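# Place two cartons on their supports, glue stick on orange-labelled one

## Task

Set the orange-labelled carton on the raised block so no part of it extends beyond the outer edge of the blue tape outline. Set the other carton on the low platform so no part of it overhangs the platform's edge. Both cartons must keep the same face up as when the scene began. The glue stick must finish resting on top of the orange-labelled carton.

## Robot and tools

Robot: two arms, left_arm and right_arm, each carrying an identical five-finger right hand. The hands are not mirrored, so every hand axis and number means the same on both arms. Base positions in the scene frame: left_arm (+0.011, +0.534, +0.056) m, right_arm (+0.035, -0.488, +0.057) m, both nearly unrotated. A post stands behind the arms. Loose objects may occasionally be nudged by outside pushes.

Frames: the scene frame has its origin at table-top height midway between the arms, +z up, +x out over the table, and left_arm on the +y side. Camera image sides do not match arm names. Every reported hand pose, velocity and Hand target uses that arm's own base frame. Pose offsets you send are measured along the current Hand target's own axes. Hand point: a spot 0.05 m in front of the palm and 0.15 m out from the wrist face. Its +z runs along the straight fingers, +y points out of the palm, +x points across the palm away from the thumb. Straight fingers reach 0.06 to 0.07 m past it. A wrist bracket on the little-finger side can strike things. With fingers level, the wrist may sit below the hand point and touch the table first.

The 28-number row (all values in [-1, 1]), shared by execute_actions and move: left_arm dx, dy, dz, rx, ry, rz; then the left hand's little, ring, middle, index, thumb_bend, thumb_turn, force_limit, speed; then the same six pose numbers and eight hand numbers for right_arm. The pose numbers are an offset, not a pose. They count from the Hand target at the start of the action or move, along its axes. 1.0 equals 0.6 m or 180 degrees, and rx, ry, rz form one rotation vector. Six zeros ask nothing new of that arm. The hand numbers are absolute targets. Fingers and thumb_bend use +1 for straight and -1 for curled. For thumb_turn, +1 puts the thumb beside the palm and -1 puts it in front, opposite the fingers. force_limit runs from about 0 N at -1 to 10 N at +1 (15 N for the two thumb motors). speed rises from nearly still at -1 to full at +0.48 and stays full up to +1. To leave a hand unchanged, resend the eight numbers of its last executed row. If none has run yet, send hand_measured plus hand_force_limit and hand_speed. With the thumb in front, the hand closes around items about 0.035 to 0.065 m thick. For gentle grips, close with speed at -0.94 or below. To squeeze harder, raise force_limit and send a more-closed target.

execute_actions: actions is a list of actions. Each action is a list of up to 15 rows, one per 1/30 s step, and a short list repeats its last row. Every row in an action counts from the same starting Hand target, so repeated offsets accumulate across actions. cameras: names, ["all"], or []. Images come only when asked for or when actions is empty.

move: target is one row or up to 15 rows. All rows are offsets from the Hand targets at the move's start, not from each other. Each hand point travels in a straight line, without avoiding obstacles. speed is in m/s, from 0.002 to 3.2, default 0.25; turns are limited to twice that in rad/s. blend is in metres, and 0 means stop at each target. stop_force is in N, 4 to 120, shared by both arms. It ends an arm's path when the push against its travel reaches that value, then backs the arm off slightly. It cannot be combined with blocking=false, and it needs identical hand numbers in every row. zero (with stop_force only) rezeroes the sensor before the move. blocking=false returns after about 0.5 s while the move runs on. A move is capped at 10 s. Its result adds a move: line, such as done, off_target, moving, held or fault, plus limits such as paced or held.

wait: seconds, 0 to 3600. stop: brakes the running move. zoom_image: camera (cam_high, cam_low, cam_left_wrist, cam_right_wrist) and region [x0, y0, x1, y1] in pixels, at most 504 by 504. show_instructions: shows reference pages. zero_wrist_force: arm, either left_arm or right_arm. finished_scene: optional scene, always 1. Call it only when the arrangement will hold without the robot.

Results: end_effector_position (m), end_effector_quat_wxyz and velocities, all in the arm's base frame. Hand target is the last commanded pose after clipping. The hand point may settle short of it, and the gap can be sent as an offset. hand_measured, hand_stopped_by (moving, target, force, stalled, fault) and hand_load_n list six values in motor order. A load near 0 after gripping means the grip is lost. Wrist force and Wrist torque are along the hand point's own axes. Joint positions and torques are also reported. Commanded orientation is clipped to within 32 degrees of the measured one.

Avoid: drops, even tiny ones; releasing moving parts; fast contact and slams. A firm push can trigger a fault stop of about 10 s: a torque fault (limits of 290/290/132/47.5/47.5/47.5 N m) or roughly 150 N of outside force. Keep the arms apart, and never close one hand on the other's fingers. Don't let anything fall or be left off the table. Avoid long stretched holds, which heat motors (warning at 70 °C, braking at 85 °C). Keep the wrist away from the arm's first-joint axis.

Each tool is called after "Call:" as name(argument=value, ...) on one line, values as JSON.

Reference images:

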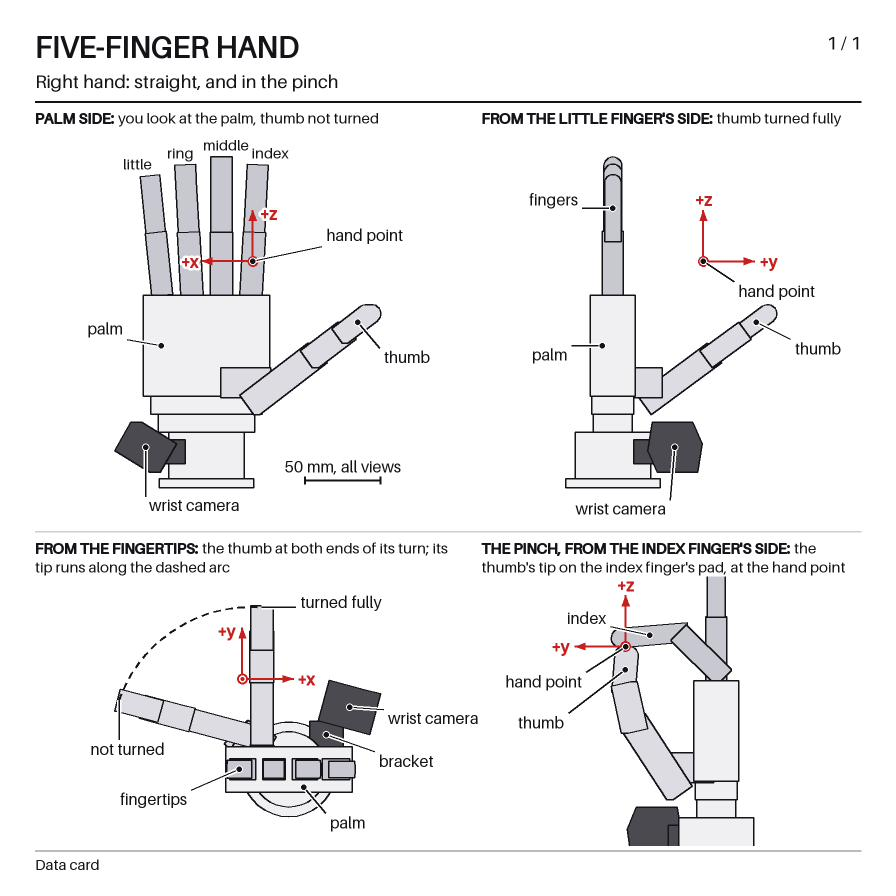

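## Session

Call:
execute_actions(actions=[])

Scene clock: 0.00 s.
left_arm: end_effector_position=(+0.6662, +0.0758, +0.3301) hand_measured=(+1.000, +1.000, +1.000, +1.000, +1.000, +1.000) hand_load_n=(+0.0, +0.0, +0.0, +0.0, +0.0, +0.0) hand_stopped_by=(target, target, target, target, target, target) hand_force_limit=0.00 hand_speed=-0.80 end_effector_quat_wxyz=(+0.133, +0.669, -0.725, -0.091) | right_arm: end_effector_position=(+0.4050, +0.8237, +0.2274) hand_measured=(+1.000, +1.000, +1.000, +1.000, +1.000, +1.000) hand_load_n=(+0.0, +0.0, +0.0, +0.0, +0.0, +0.0) hand_stopped_by=(target, target, target, target, target, target) hand_force_limit=0.00 hand_speed=-0.80 end_effector_quat_wxyz=(+0.082, -0.123, +0.988, -0.052)
Joint positions: left_arm=[-0.153 -0.961 1.231 1.611 1.664 -3.2] | right_arm=[0.951 -0.856 1.115 1.277 1.762 -0.87]
Joint velocities: within noise
Joint torques (N m): no reading
Wrist force (N): no reading
Wrist torque (N m): no reading
Wrist force, peak (N): no reading
Hand target: left_arm +0.6662, +0.0758, +0.3301; +0.133, +0.669, -0.725, -0.091 | right_arm +0.4050, +0.8237, +0.2274; +0.082, -0.123, +0.988, -0.052

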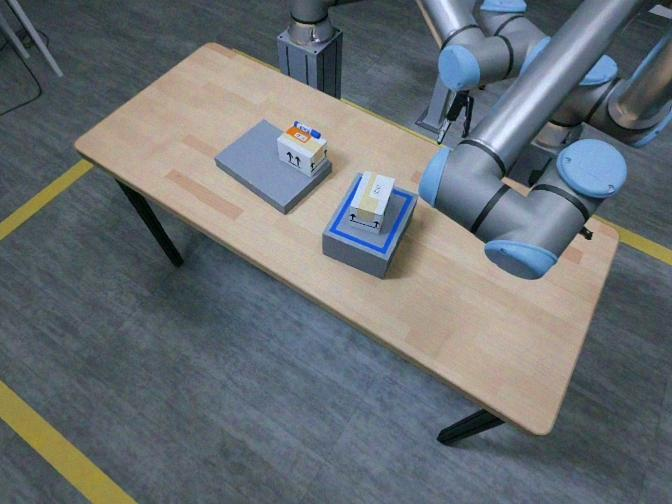

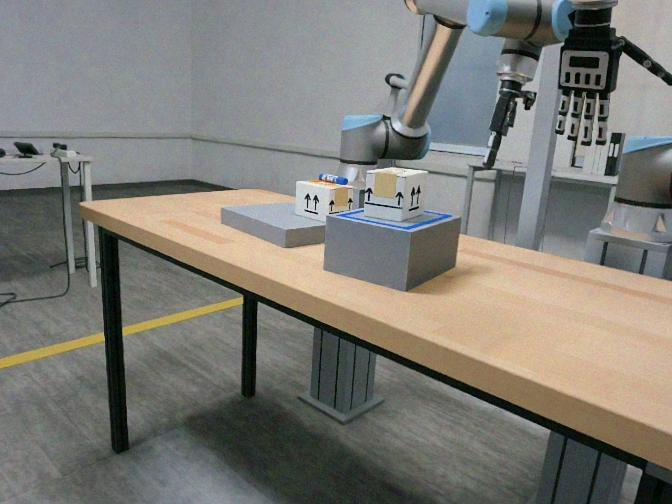

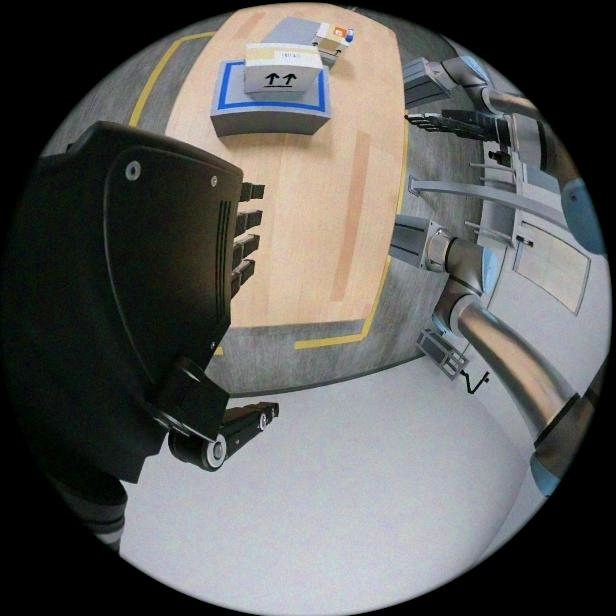

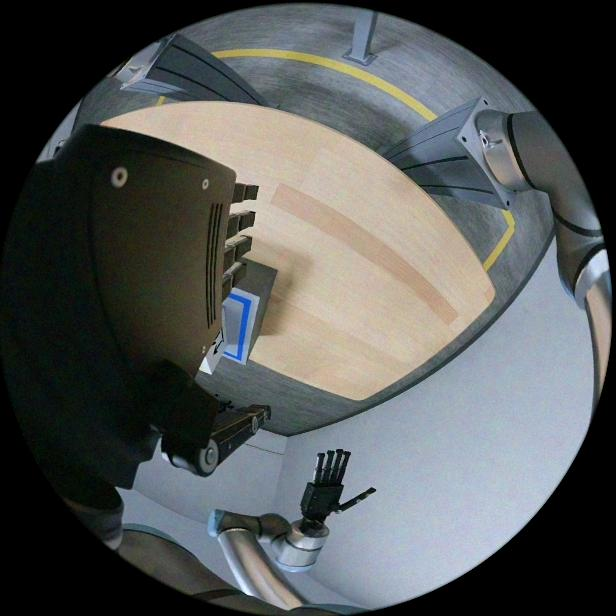

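Call:
zoom_image(camera="cam_high", region=[200, 100, 440, 280])

Call:
zoom_image(camera="cam_low", region=[210, 140, 480, 300])

Call:
zoom_image(camera="cam_left_wrist", region=[180, 0, 430, 250])

Call:
zoom_image(camera="cam_high", region=[270, 0, 672, 302])

Scaled by 2.100 from the camera's image (finer frame: 960x720).

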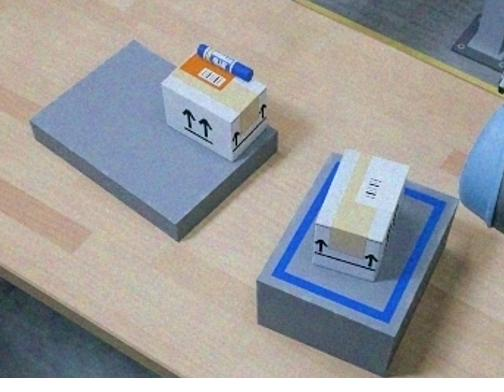

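Scaled by 1.867 from the camera's image (finer frame: 960x720).

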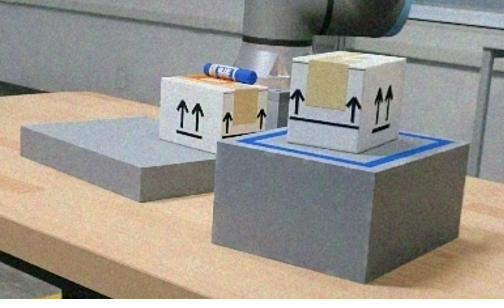

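Scaled by 2.016 from the camera's image (finer frame: 880x880).

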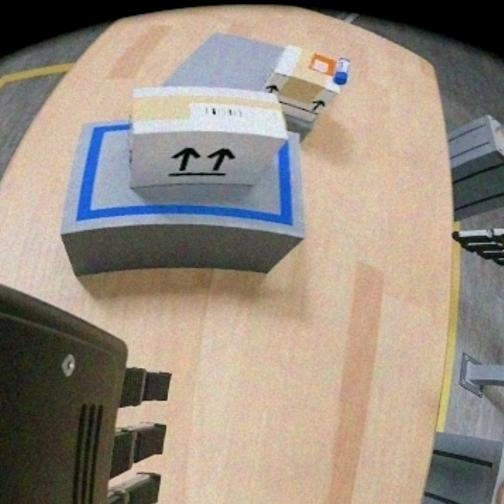

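Scaled by 1.254 from the camera's image (finer frame: 960x720).

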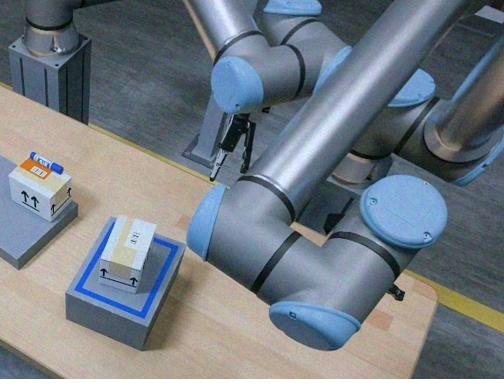

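Call:
zoom_image(camera="cam_high", region=[400, 60, 620, 280])

Call:
zoom_image(camera="cam_low", region=[450, 0, 672, 222])

Scaled by 2.291 from the camera's image (finer frame: 960x720).

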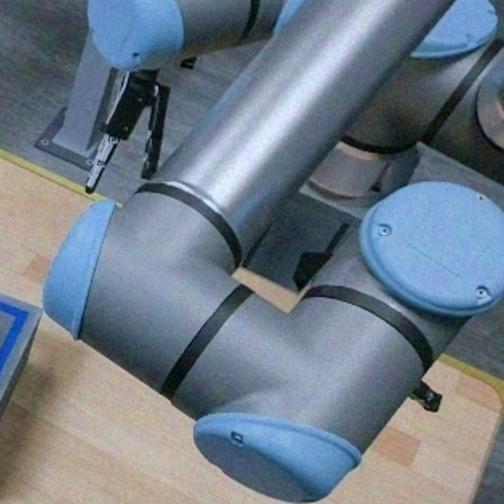

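Scaled by 2.270 from the camera's image (finer frame: 960x720).

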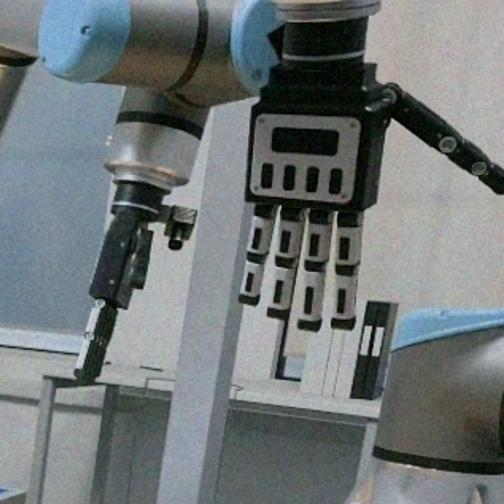

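Call:
move(target=[-0.043, 0.453, -0.03, 0,0,0, 1,1,1,1,1,1,0,-0.8, -0.075,-0.211,-0.217,0,0,0,1,1,1,1,1,1,0,-0.8], cameras=["all"])

Scene clock: 66.13 s.
left_arm: end_effector_position=(+0.4165, +0.1260, +0.4295) hand_measured=(+1.000, +1.000, +1.000, +1.000, +1.000, +1.000) hand_load_n=(+0.0, +0.0, +0.0, +0.0, -0.5, +0.0) hand_stopped_by=(target, target, target, target, target, target) hand_force_limit=0.00 hand_speed=-0.80 end_effector_quat_wxyz=(+0.133, +0.669, -0.725, -0.091) | right_arm: end_effector_position=(+0.4550, +0.7238, +0.3774) hand_measured=(+1.000, +1.000, +1.000, +1.000, +1.000, +1.000) hand_load_n=(+0.0, +0.0, +0.0, +0.0, +0.0, +0.0) hand_stopped_by=(target, target, target, target, target, target) hand_force_limit=0.00 hand_speed=-0.80 end_effector_quat_wxyz=(+0.082, -0.123, +0.988, -0.052)
Joint positions: left_arm=[-0.131 -1.405 1.68 1.608 1.658 -3.179] | right_arm=[0.823 -1.027 1.125 1.415 1.756 -1]
Joint torques (N m): left_arm=[15.5 -57.89 -22.74 7 -2.13 3.23] | right_arm=[-20.83 -104.64 -49.32 6.15 -4.12 -2.6]
Wrist force (N): left_arm=[-0.4 0.7 0.1] | right_arm=[0.2 -0.4 0.1]
Wrist torque (N m): left_arm=[0.12 0.05 -0.19] | right_arm=[-0.12 0.00 -0.07]
Wrist force, peak (N): left_arm=[0.1 1.7 0.0] | right_arm=[-0.2 -1.1 -1.0]
Hand target: left_arm +0.4163, +0.1260, +0.4296; +0.133, +0.669, -0.725, -0.091 | right_arm +0.4550, +0.7238, +0.3775; +0.082, -0.123, +0.988, -0.052
Off the commanded pose: left_arm 0.000 m, 0 deg | right_arm 0.000 m, 0 deg.
move: done

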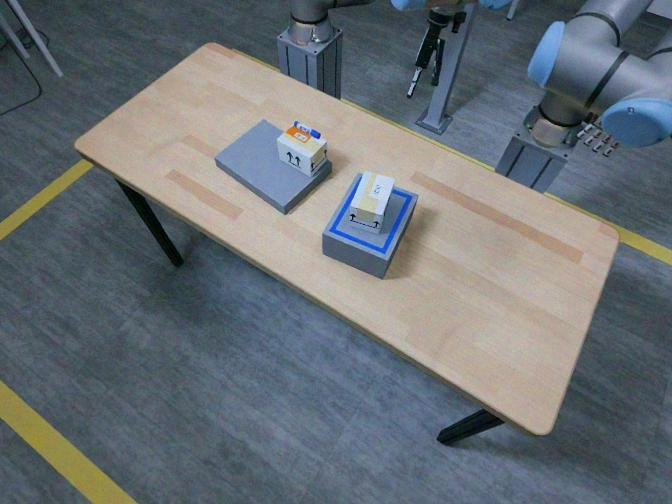

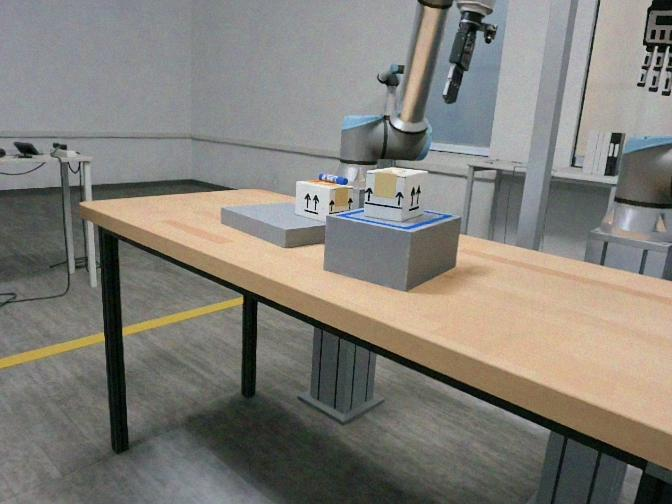

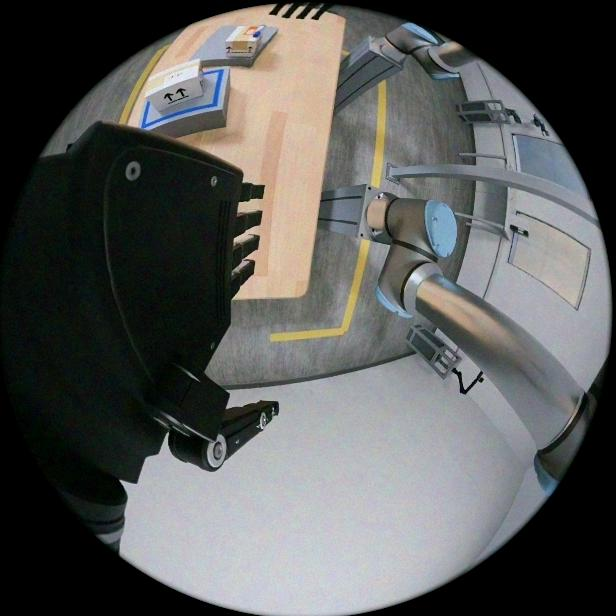

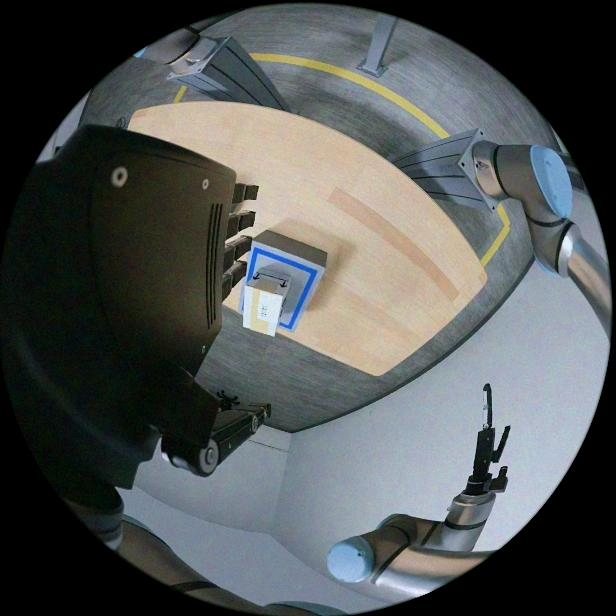

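Call:
zoom_image(camera="cam_high", region=[250, 0, 500, 150])

Call:
zoom_image(camera="cam_high", region=[470, 60, 670, 260])

Call:
zoom_image(camera="cam_high", region=[200, 100, 430, 290])

Call:
zoom_image(camera="cam_low", region=[210, 150, 470, 300])

Scaled by 2.016 from the camera's image (finer frame: 960x720).

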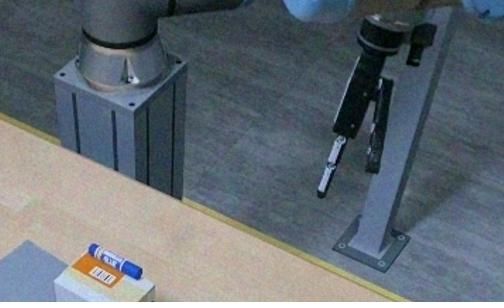

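Scaled by 2.520 from the camera's image (finer frame: 960x720).

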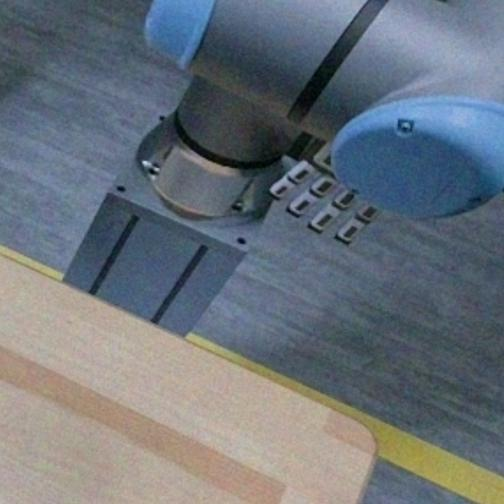

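Scaled by 2.191 from the camera's image (finer frame: 960x720).

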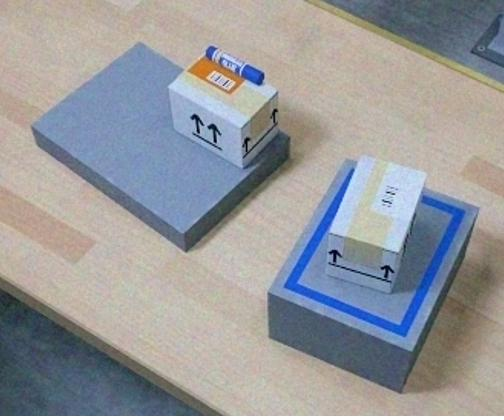

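Scaled by 1.938 from the camera's image (finer frame: 960x720).

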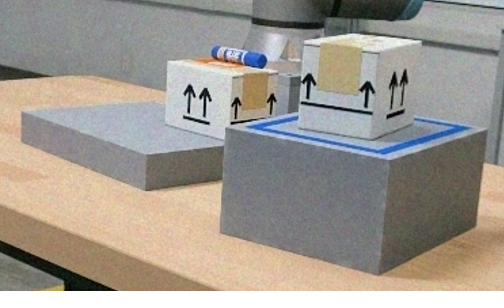

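Call:
zoom_image(camera="cam_high", region=[60, 20, 260, 220])

Call:
zoom_image(camera="cam_high", region=[420, 340, 570, 490])

Call:
zoom_image(camera="cam_high", region=[100, 140, 220, 290])

Call:
zoom_image(camera="cam_high", region=[400, 0, 500, 150])

Scaled by 2.520 from the camera's image (finer frame: 960x720).

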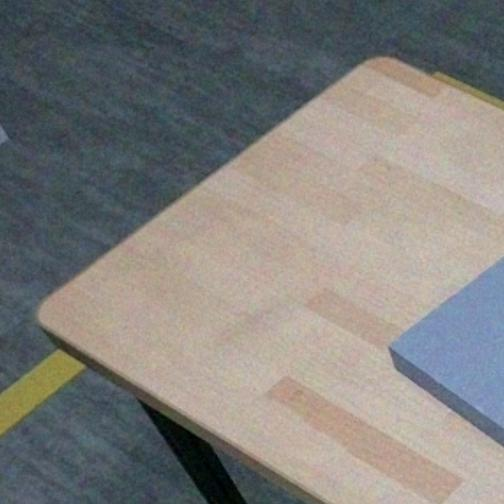

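Scaled by 3.360 from the camera's image (finer frame: 960x720).

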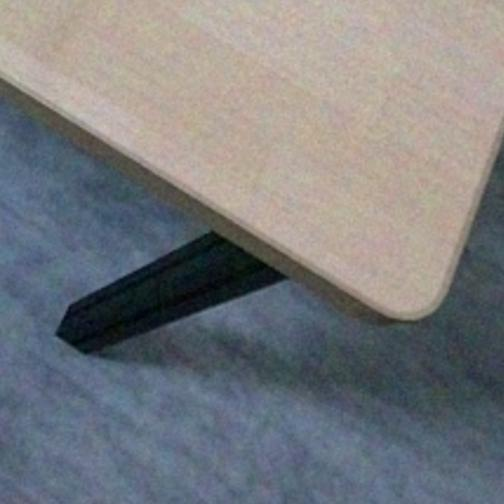

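Scaled by 3.360 from the camera's image (finer frame: 960x720).

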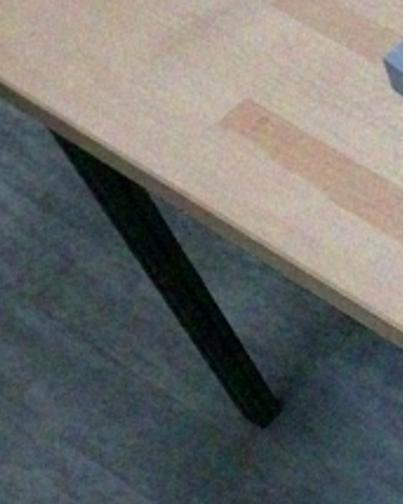

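Scaled by 3.360 from the camera's image (finer frame: 960x720).

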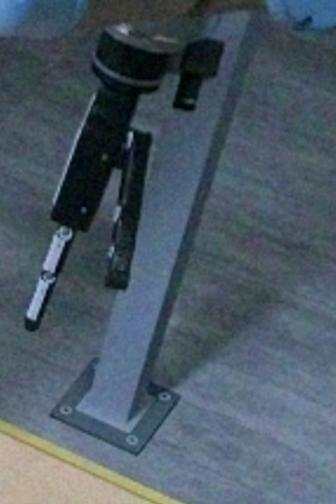

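Call:
zoom_image(camera="cam_high", region=[265, 105, 345, 185])

Call:
zoom_image(camera="cam_high", region=[330, 155, 430, 255])

Call:
zoom_image(camera="cam_low", region=[280, 150, 440, 270])

Scaled by 6.300 from the camera's image (finer frame: 960x720).

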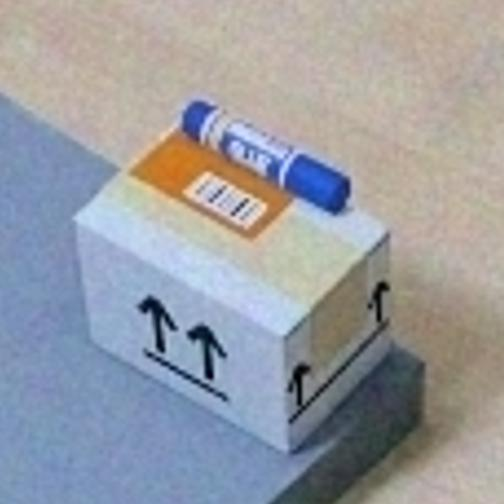

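Scaled by 5.040 from the camera's image (finer frame: 960x720).

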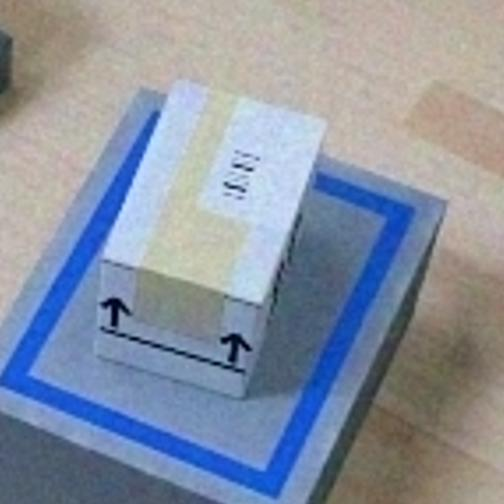

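Scaled by 3.150 from the camera's image (finer frame: 960x720).

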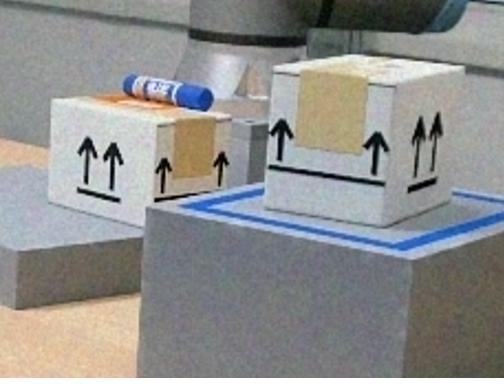

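Call:
move(target=[0,0,0, 0,0,0, 1,1,1,1,1,1,0,-0.8, -0.0457,-0.7113,0.3237,-0.0329,0.0518,0.0777,1,1,1,1,1,1,0,-0.8], speed=0.25, cameras=["all"])

Scene clock: 189.13 s.
left_arm: end_effector_position=(+0.4163, +0.1260, +0.4296) hand_measured=(+1.000, +1.000, +1.000, +1.000, +1.000, +1.000) hand_load_n=(+0.0, +0.0, +0.0, +0.0, +0.0, +0.0) hand_stopped_by=(target, target, target, target, target, target) hand_force_limit=0.00 hand_speed=-0.80 end_effector_quat_wxyz=(+0.133, +0.669, -0.725, -0.091) | right_arm: end_effector_position=(+0.6147, +0.3030, +0.2438) hand_measured=(+1.000, +1.000, +1.000, +1.000, +1.000, +1.000) hand_load_n=(+0.0, +0.0, +0.0, +0.0, +0.5, +0.0) hand_stopped_by=(target, target, target, target, target, target) hand_force_limit=0.00 hand_speed=-0.80 end_effector_quat_wxyz=(+0.001, -0.001, +1.000, -0.001)
Joint positions: left_arm=[-0.131 -1.405 1.68 1.608 1.658 -3.179] | right_arm=[0.116 -1.219 1.661 1.127 1.573 -1.457]
Joint torques (N m): left_arm=[-4.23 -58.87 -23.43 6.87 -1.86 0.54] | right_arm=[-19.8 -58.94 -20.07 1.16 -4.74 -3.46]
Wrist force (N): left_arm=[0.0 0.9 0.3] | right_arm=[-0.1 -0.1 0.2]
Wrist torque (N m): left_arm=[0.12 -0.02 -0.16] | right_arm=[-0.08 0.12 0.03]
Wrist force, peak (N): left_arm=[0.4 1.0 0.3] | right_arm=[-0.8 -2.1 0.6]
Hand target: left_arm +0.4163, +0.1260, +0.4296; +0.133, +0.669, -0.725, -0.091 | right_arm +0.6147, +0.3028, +0.2437; +0.001, -0.001, +1.000, -0.001
Off the commanded pose: left_arm 0.000 m, 0 deg | right_arm 0.000 m, 0 deg.
move: done

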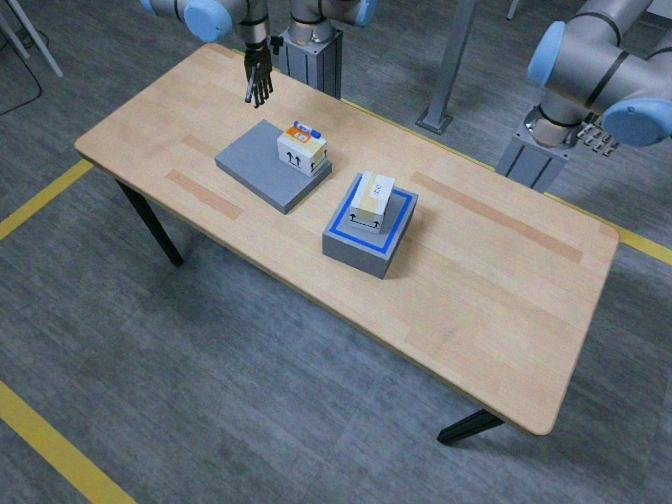

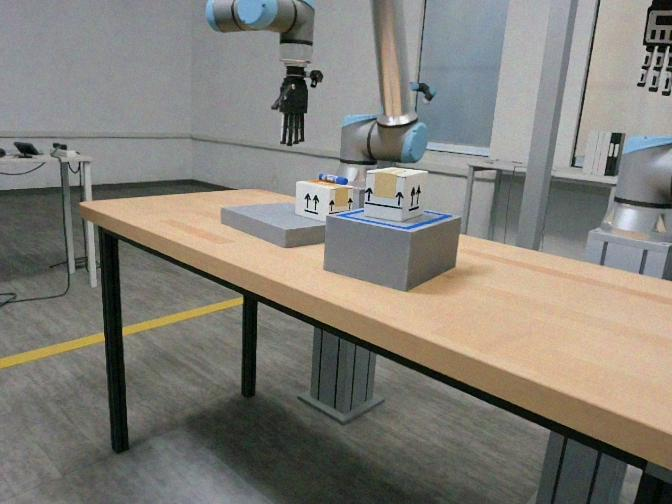

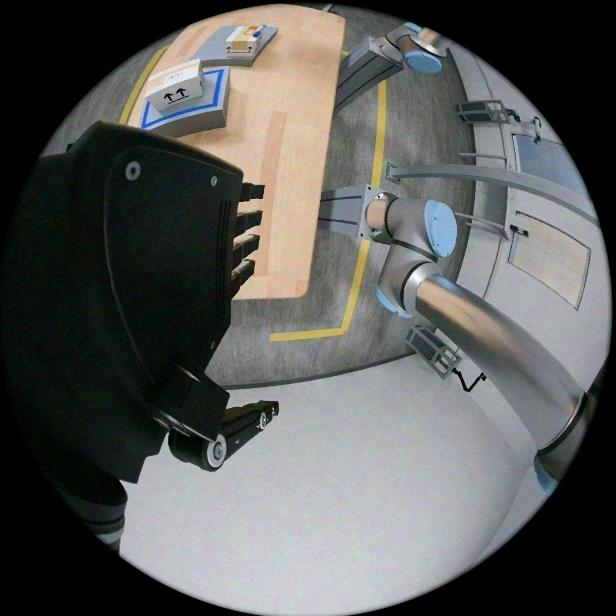

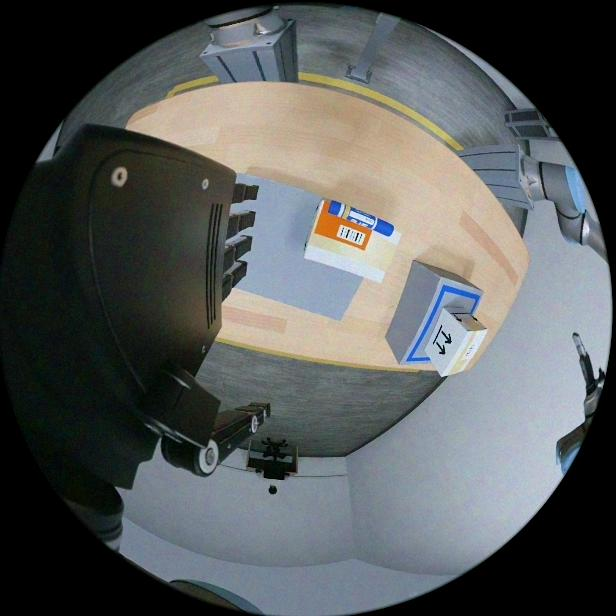

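Call:
zoom_image(camera="cam_high", region=[215, 30, 335, 180])

Call:
zoom_image(camera="cam_right_wrist", region=[220, 160, 420, 340])

Scaled by 3.360 from the camera's image (finer frame: 960x720).

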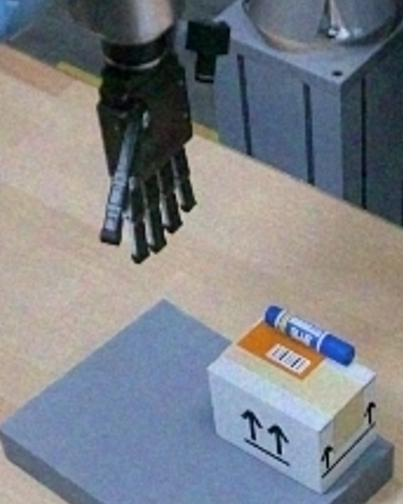

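Scaled by 2.520 from the camera's image (finer frame: 880x880).

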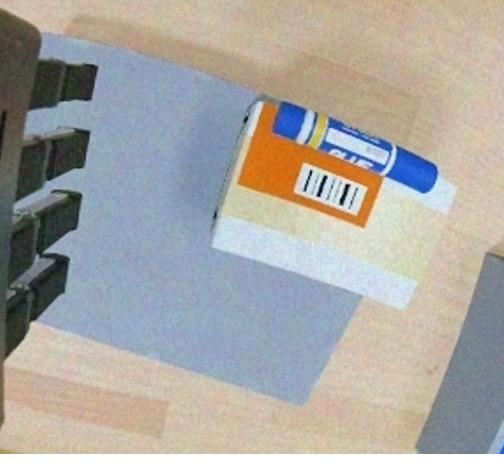

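Call:
move(target=[[0,0,0, 0,0,0, 1,1,1,1,1,1,0,-0.8, -0.25,0.1417,-0.25,-0.0762,-0.0585,-0.2842,1,1,1,1,1,1,0,-0.8],[0.4977,-0.1647,-0.0058, 0.064,-0.0935,0.47, 1,1,1,1,1,1,0,-0.8, -0.25,0.6917,-0.2,-0.1524,-0.1169,-0.5684,1,1,1,1,1,1,0,-0.8]], speed=0.25, blend=0.05, cameras=["all"])

Scene clock: 302.43 s.
left_arm: end_effector_position=(+0.4905, -0.1796, +0.4235) hand_measured=(+1.000, +1.000, +1.000, +1.000, +1.000, +1.000) hand_load_n=(+0.0, +0.0, +0.0, +0.0, +0.0, +0.0) hand_stopped_by=(target, target, target, target, target, target) hand_force_limit=0.00 hand_speed=-0.80 end_effector_quat_wxyz=(+0.000, +0.000, +1.000, +0.000) | right_arm: end_effector_position=(+0.7617, +0.7169, +0.3622) hand_measured=(+1.000, +1.000, +1.000, +1.000, +1.000, +1.000) hand_load_n=(+0.0, +0.0, +0.0, +0.0, +0.0, +0.0) hand_stopped_by=(target, target, target, target, target, target) hand_force_limit=0.00 hand_speed=-0.80 end_effector_quat_wxyz=(-0.209, +0.745, -0.602, -0.198)
Joint positions: left_arm=[-0.823 -1.496 1.674 1.393 1.57 -2.395] | right_arm=[0.412 -0.377 0.035 1.701 1.022 -2.882]
Joint torques (N m): left_arm=[-17.64 -31.95 -51.39 2.09 -2.21 2.8] | right_arm=[21.18 -116.46 -46.21 1.08 -5.04 1.28]
Wrist force (N): left_arm=[-0.1 0.1 0.7] | right_arm=[0.0 -0.2 0.0]
Wrist torque (N m): left_arm=[-0.11 -0.02 -0.20] | right_arm=[-0.11 -0.04 -0.35]
Wrist force, peak (N): left_arm=[-0.1 1.1 0.4] | right_arm=[-0.6 -1.4 0.0]
Hand target: left_arm +0.4905, -0.1796, +0.4235; +0.000, +0.000, +1.000, +0.000 | right_arm +0.7637, +0.7184, +0.3631; -0.157, +0.767, -0.587, -0.205
Off the commanded pose: left_arm 0.000 m, 0 deg | right_arm 0.003 m, 7 deg.
elbow stopped short (right arm): the move would have taken joint 3 (elbow) straighter than the controller allows.
move: off_target (right_arm)

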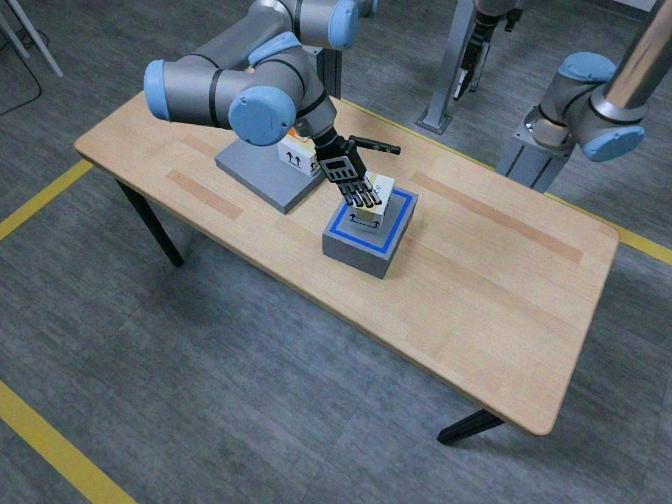

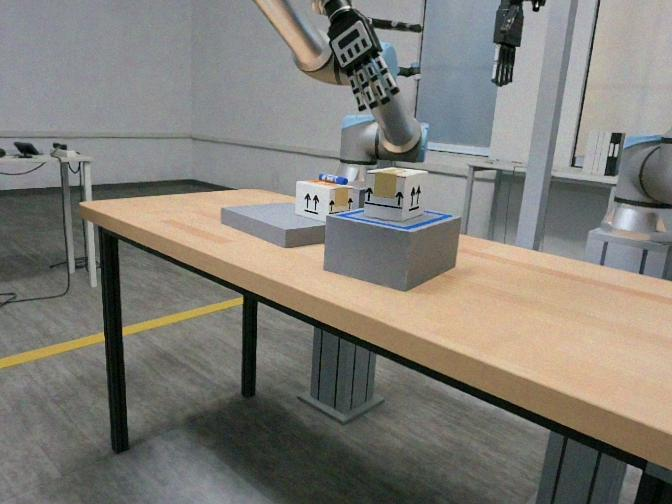

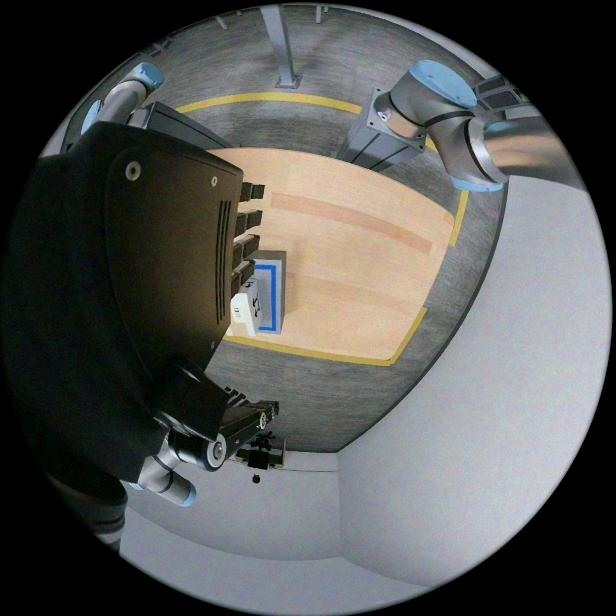

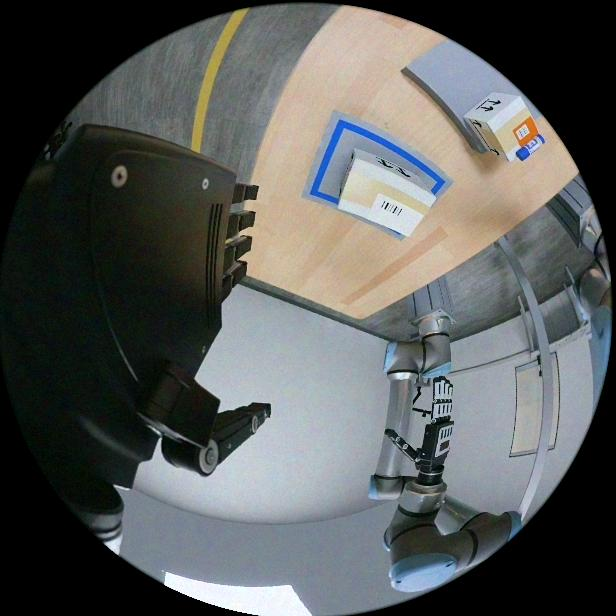

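Call:
move(target=[-0.2292,-0.3157,0.1658, 0.109,-0.142,0.4065, 1,1,1,1,1,1,0,-0.8, 0.1237,0.0418,0.2367,0,0,0,1,1,1,1,1,1,0,-0.8], speed=0.2, cameras=["all"])

Scene clock: 319.90 s.
left_arm: end_effector_position=(+0.6281, -0.3690, +0.3241) hand_measured=(+1.000, +1.000, +1.000, +1.000, +1.000, +1.000) hand_load_n=(+0.0, +0.0, +0.0, +0.0, +0.0, +0.0) hand_stopped_by=(target, target, target, target, target, target) hand_force_limit=0.00 hand_speed=-0.80 end_effector_quat_wxyz=(+0.206, +0.588, +0.766, -0.157) | right_arm: end_effector_position=(+0.7380, +0.7181, +0.2030) hand_measured=(+1.000, +1.000, +1.000, +1.000, +1.000, +1.000) hand_load_n=(+0.0, +0.0, +0.0, +0.0, +0.0, +0.0) hand_stopped_by=(target, target, target, target, target, target) hand_force_limit=0.00 hand_speed=-0.80 end_effector_quat_wxyz=(-0.157, +0.767, -0.587, -0.205)
Joint positions: left_arm=[-0.717 -1.377 1.716 0.785 1.853 -1.044] | right_arm=[0.433 -0.451 0.48 1.444 1.057 -2.947]
Joint torques (N m): left_arm=[20.93 -39.8 -50.47 0.82 2.96 3.4] | right_arm=[15.9 -114.27 -23.18 0.85 3.08 -2.95]
Wrist force (N): left_arm=[-0.3 0.3 0.9] | right_arm=[-0.5 -0.3 -0.1]
Wrist torque (N m): left_arm=[-0.08 0.06 -0.20] | right_arm=[-0.08 0.06 0.02]
Wrist force, peak (N): left_arm=[-0.4 1.0 0.6] | right_arm=[0.5 -0.8 0.6]
Hand target: left_arm +0.6281, -0.3690, +0.3241; +0.206, +0.588, +0.766, -0.158 | right_arm +0.7380, +0.7181, +0.2030; -0.157, +0.767, -0.587, -0.205
Off the commanded pose: left_arm 0.000 m, 0 deg | right_arm 0.000 m, 0 deg.
move: done

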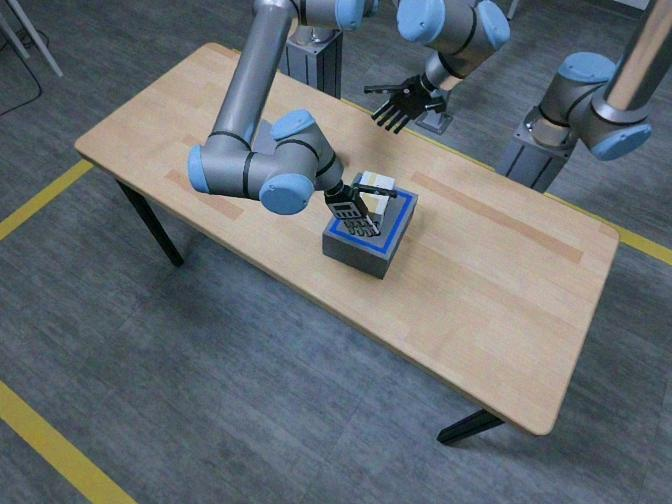

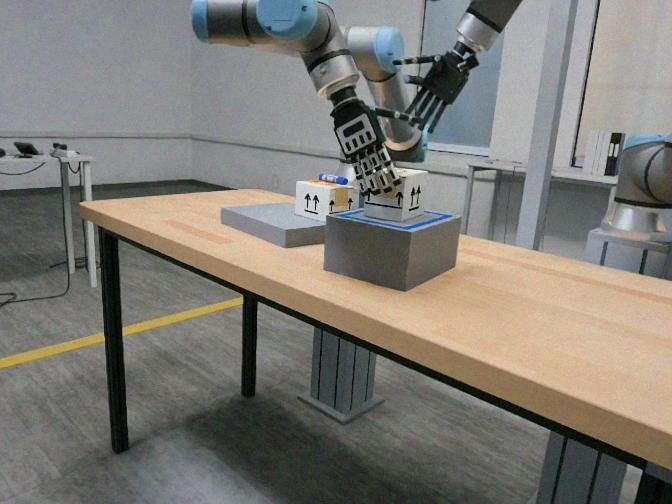

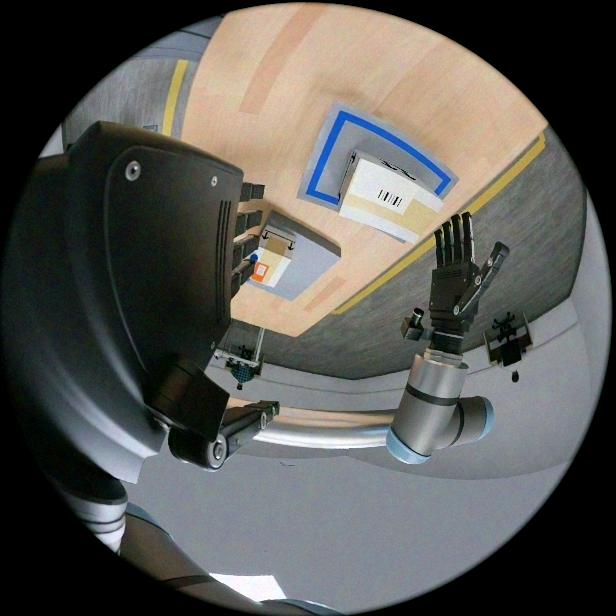

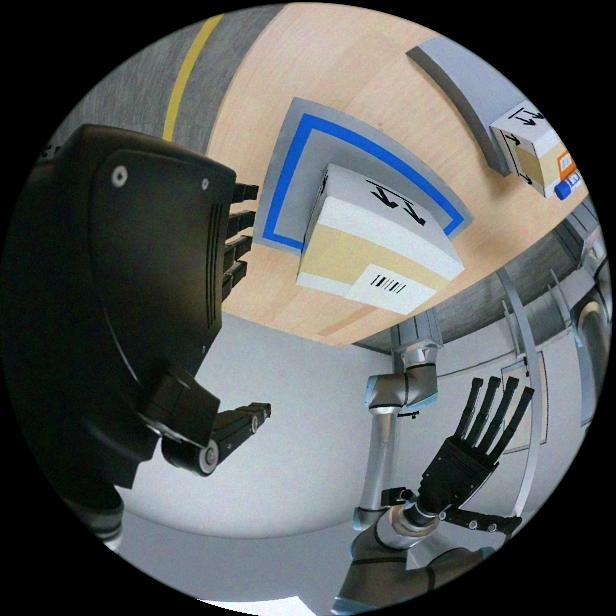

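Call:
move(target=[0.145,0,0.2512, 0,0,0, 1,1,1,1,1,1,0,-0.8, 0.045,0,0.078,0,0,0,1,1,1,1,1,1,0,-0.8], speed=0.1, stop_force=8, cameras=["all"])

Call:
zoom_image(camera="cam_high", region=[310, 120, 450, 290])

Call:
zoom_image(camera="cam_low", region=[310, 110, 500, 290])

Scene clock: 329.63 s.
left_arm: end_effector_position=(+0.6282, -0.3691, +0.1500) hand_measured=(+1.000, +1.000, +1.000, +1.000, +1.000, +1.000) hand_load_n=(+0.0, +0.0, +0.0, +0.0, +0.0, +0.0) hand_stopped_by=(target, target, target, target, target, target) hand_force_limit=0.00 hand_speed=-0.80 end_effector_quat_wxyz=(+0.206, +0.588, +0.766, -0.158) | right_arm: end_effector_position=(+0.7380, +0.7180, +0.1505) hand_measured=(+1.000, +1.000, +1.000, +1.000, +1.000, +1.000) hand_load_n=(+0.0, +0.0, +0.5, +0.0, +0.0, +0.0) hand_stopped_by=(target, target, target, target, target, target) hand_force_limit=0.00 hand_speed=-0.80 end_effector_quat_wxyz=(-0.157, +0.767, -0.587, -0.205)
Joint positions: left_arm=[-0.717 -1.239 1.881 0.482 1.853 -1.044] | right_arm=[0.433 -0.439 0.548 1.364 1.057 -2.947]
Joint torques (N m): left_arm=[18.58 -44.87 -18.87 0.83 -0.7 -1.48] | right_arm=[-7.39 -122.56 -44.26 5.06 1.45 -1.73]
Wrist force (N): left_arm=[0.0 -0.3 0.8] | right_arm=[-4.4 -0.6 -9.4]
Wrist torque (N m): left_arm=[-0.16 0.03 -0.20] | right_arm=[0.43 0.36 -0.21]
Wrist force, peak (N): left_arm=[0.3 0.3 1.4] | right_arm=[-5.8 -1.2 -12.3]
Hand target: left_arm +0.6282, -0.3691, +0.1500; +0.206, +0.588, +0.766, -0.158 | right_arm +0.7380, +0.7180, +0.1505; -0.157, +0.767, -0.587, -0.205 (not the last commanded pose)
Off the commanded pose: left_arm 0.000 m, 0 deg | right_arm 0.002 m, 0 deg.
move: contact (right_arm)

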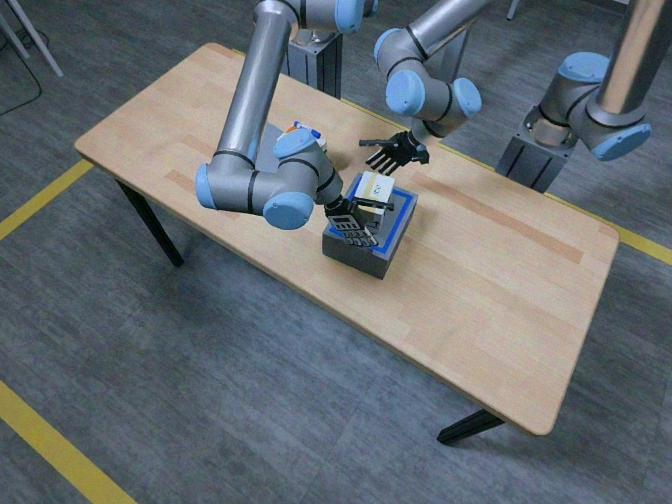

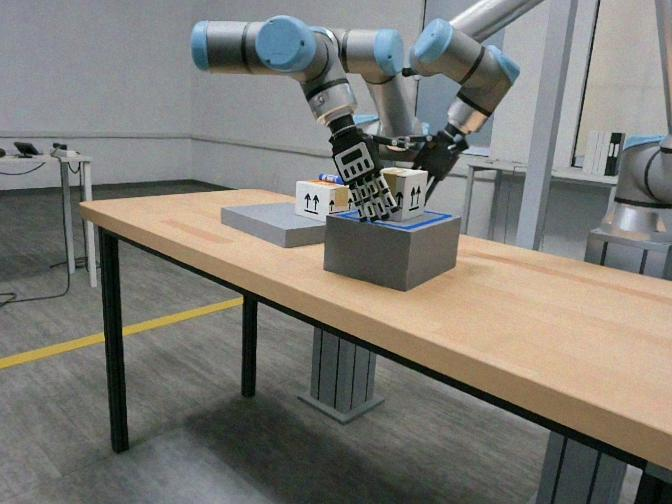

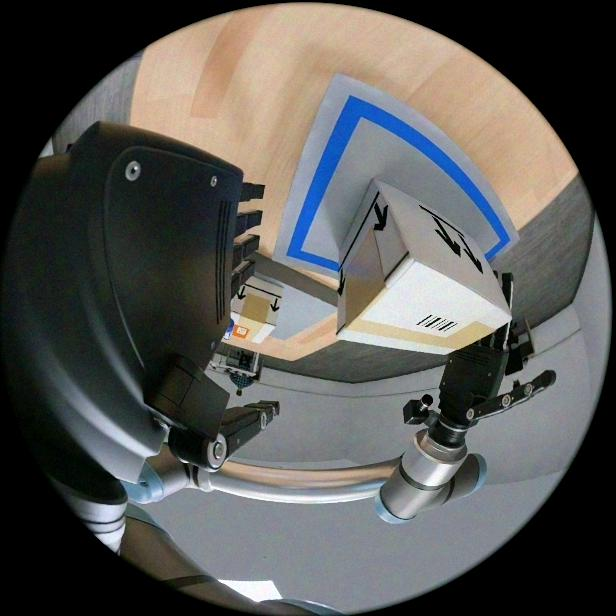

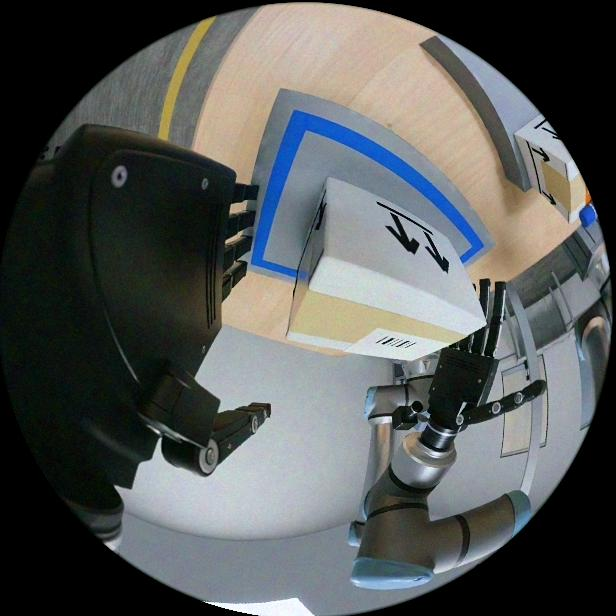

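Scaled by 2.965 from the camera's image (finer frame: 960x720).

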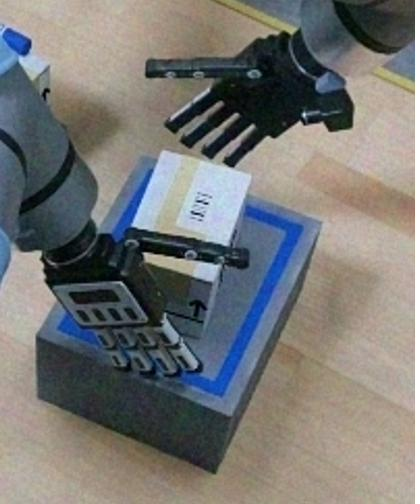

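Scaled by 2.653 from the camera's image (finer frame: 960x720).

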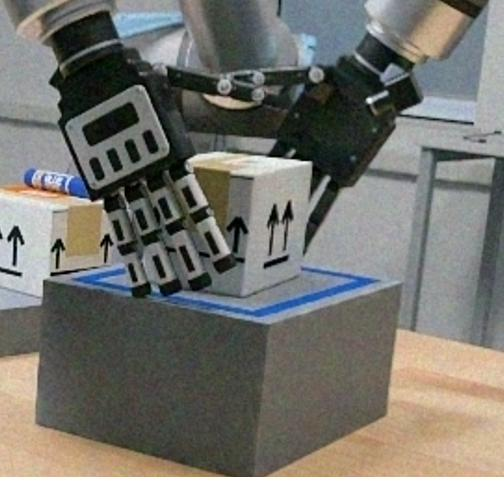

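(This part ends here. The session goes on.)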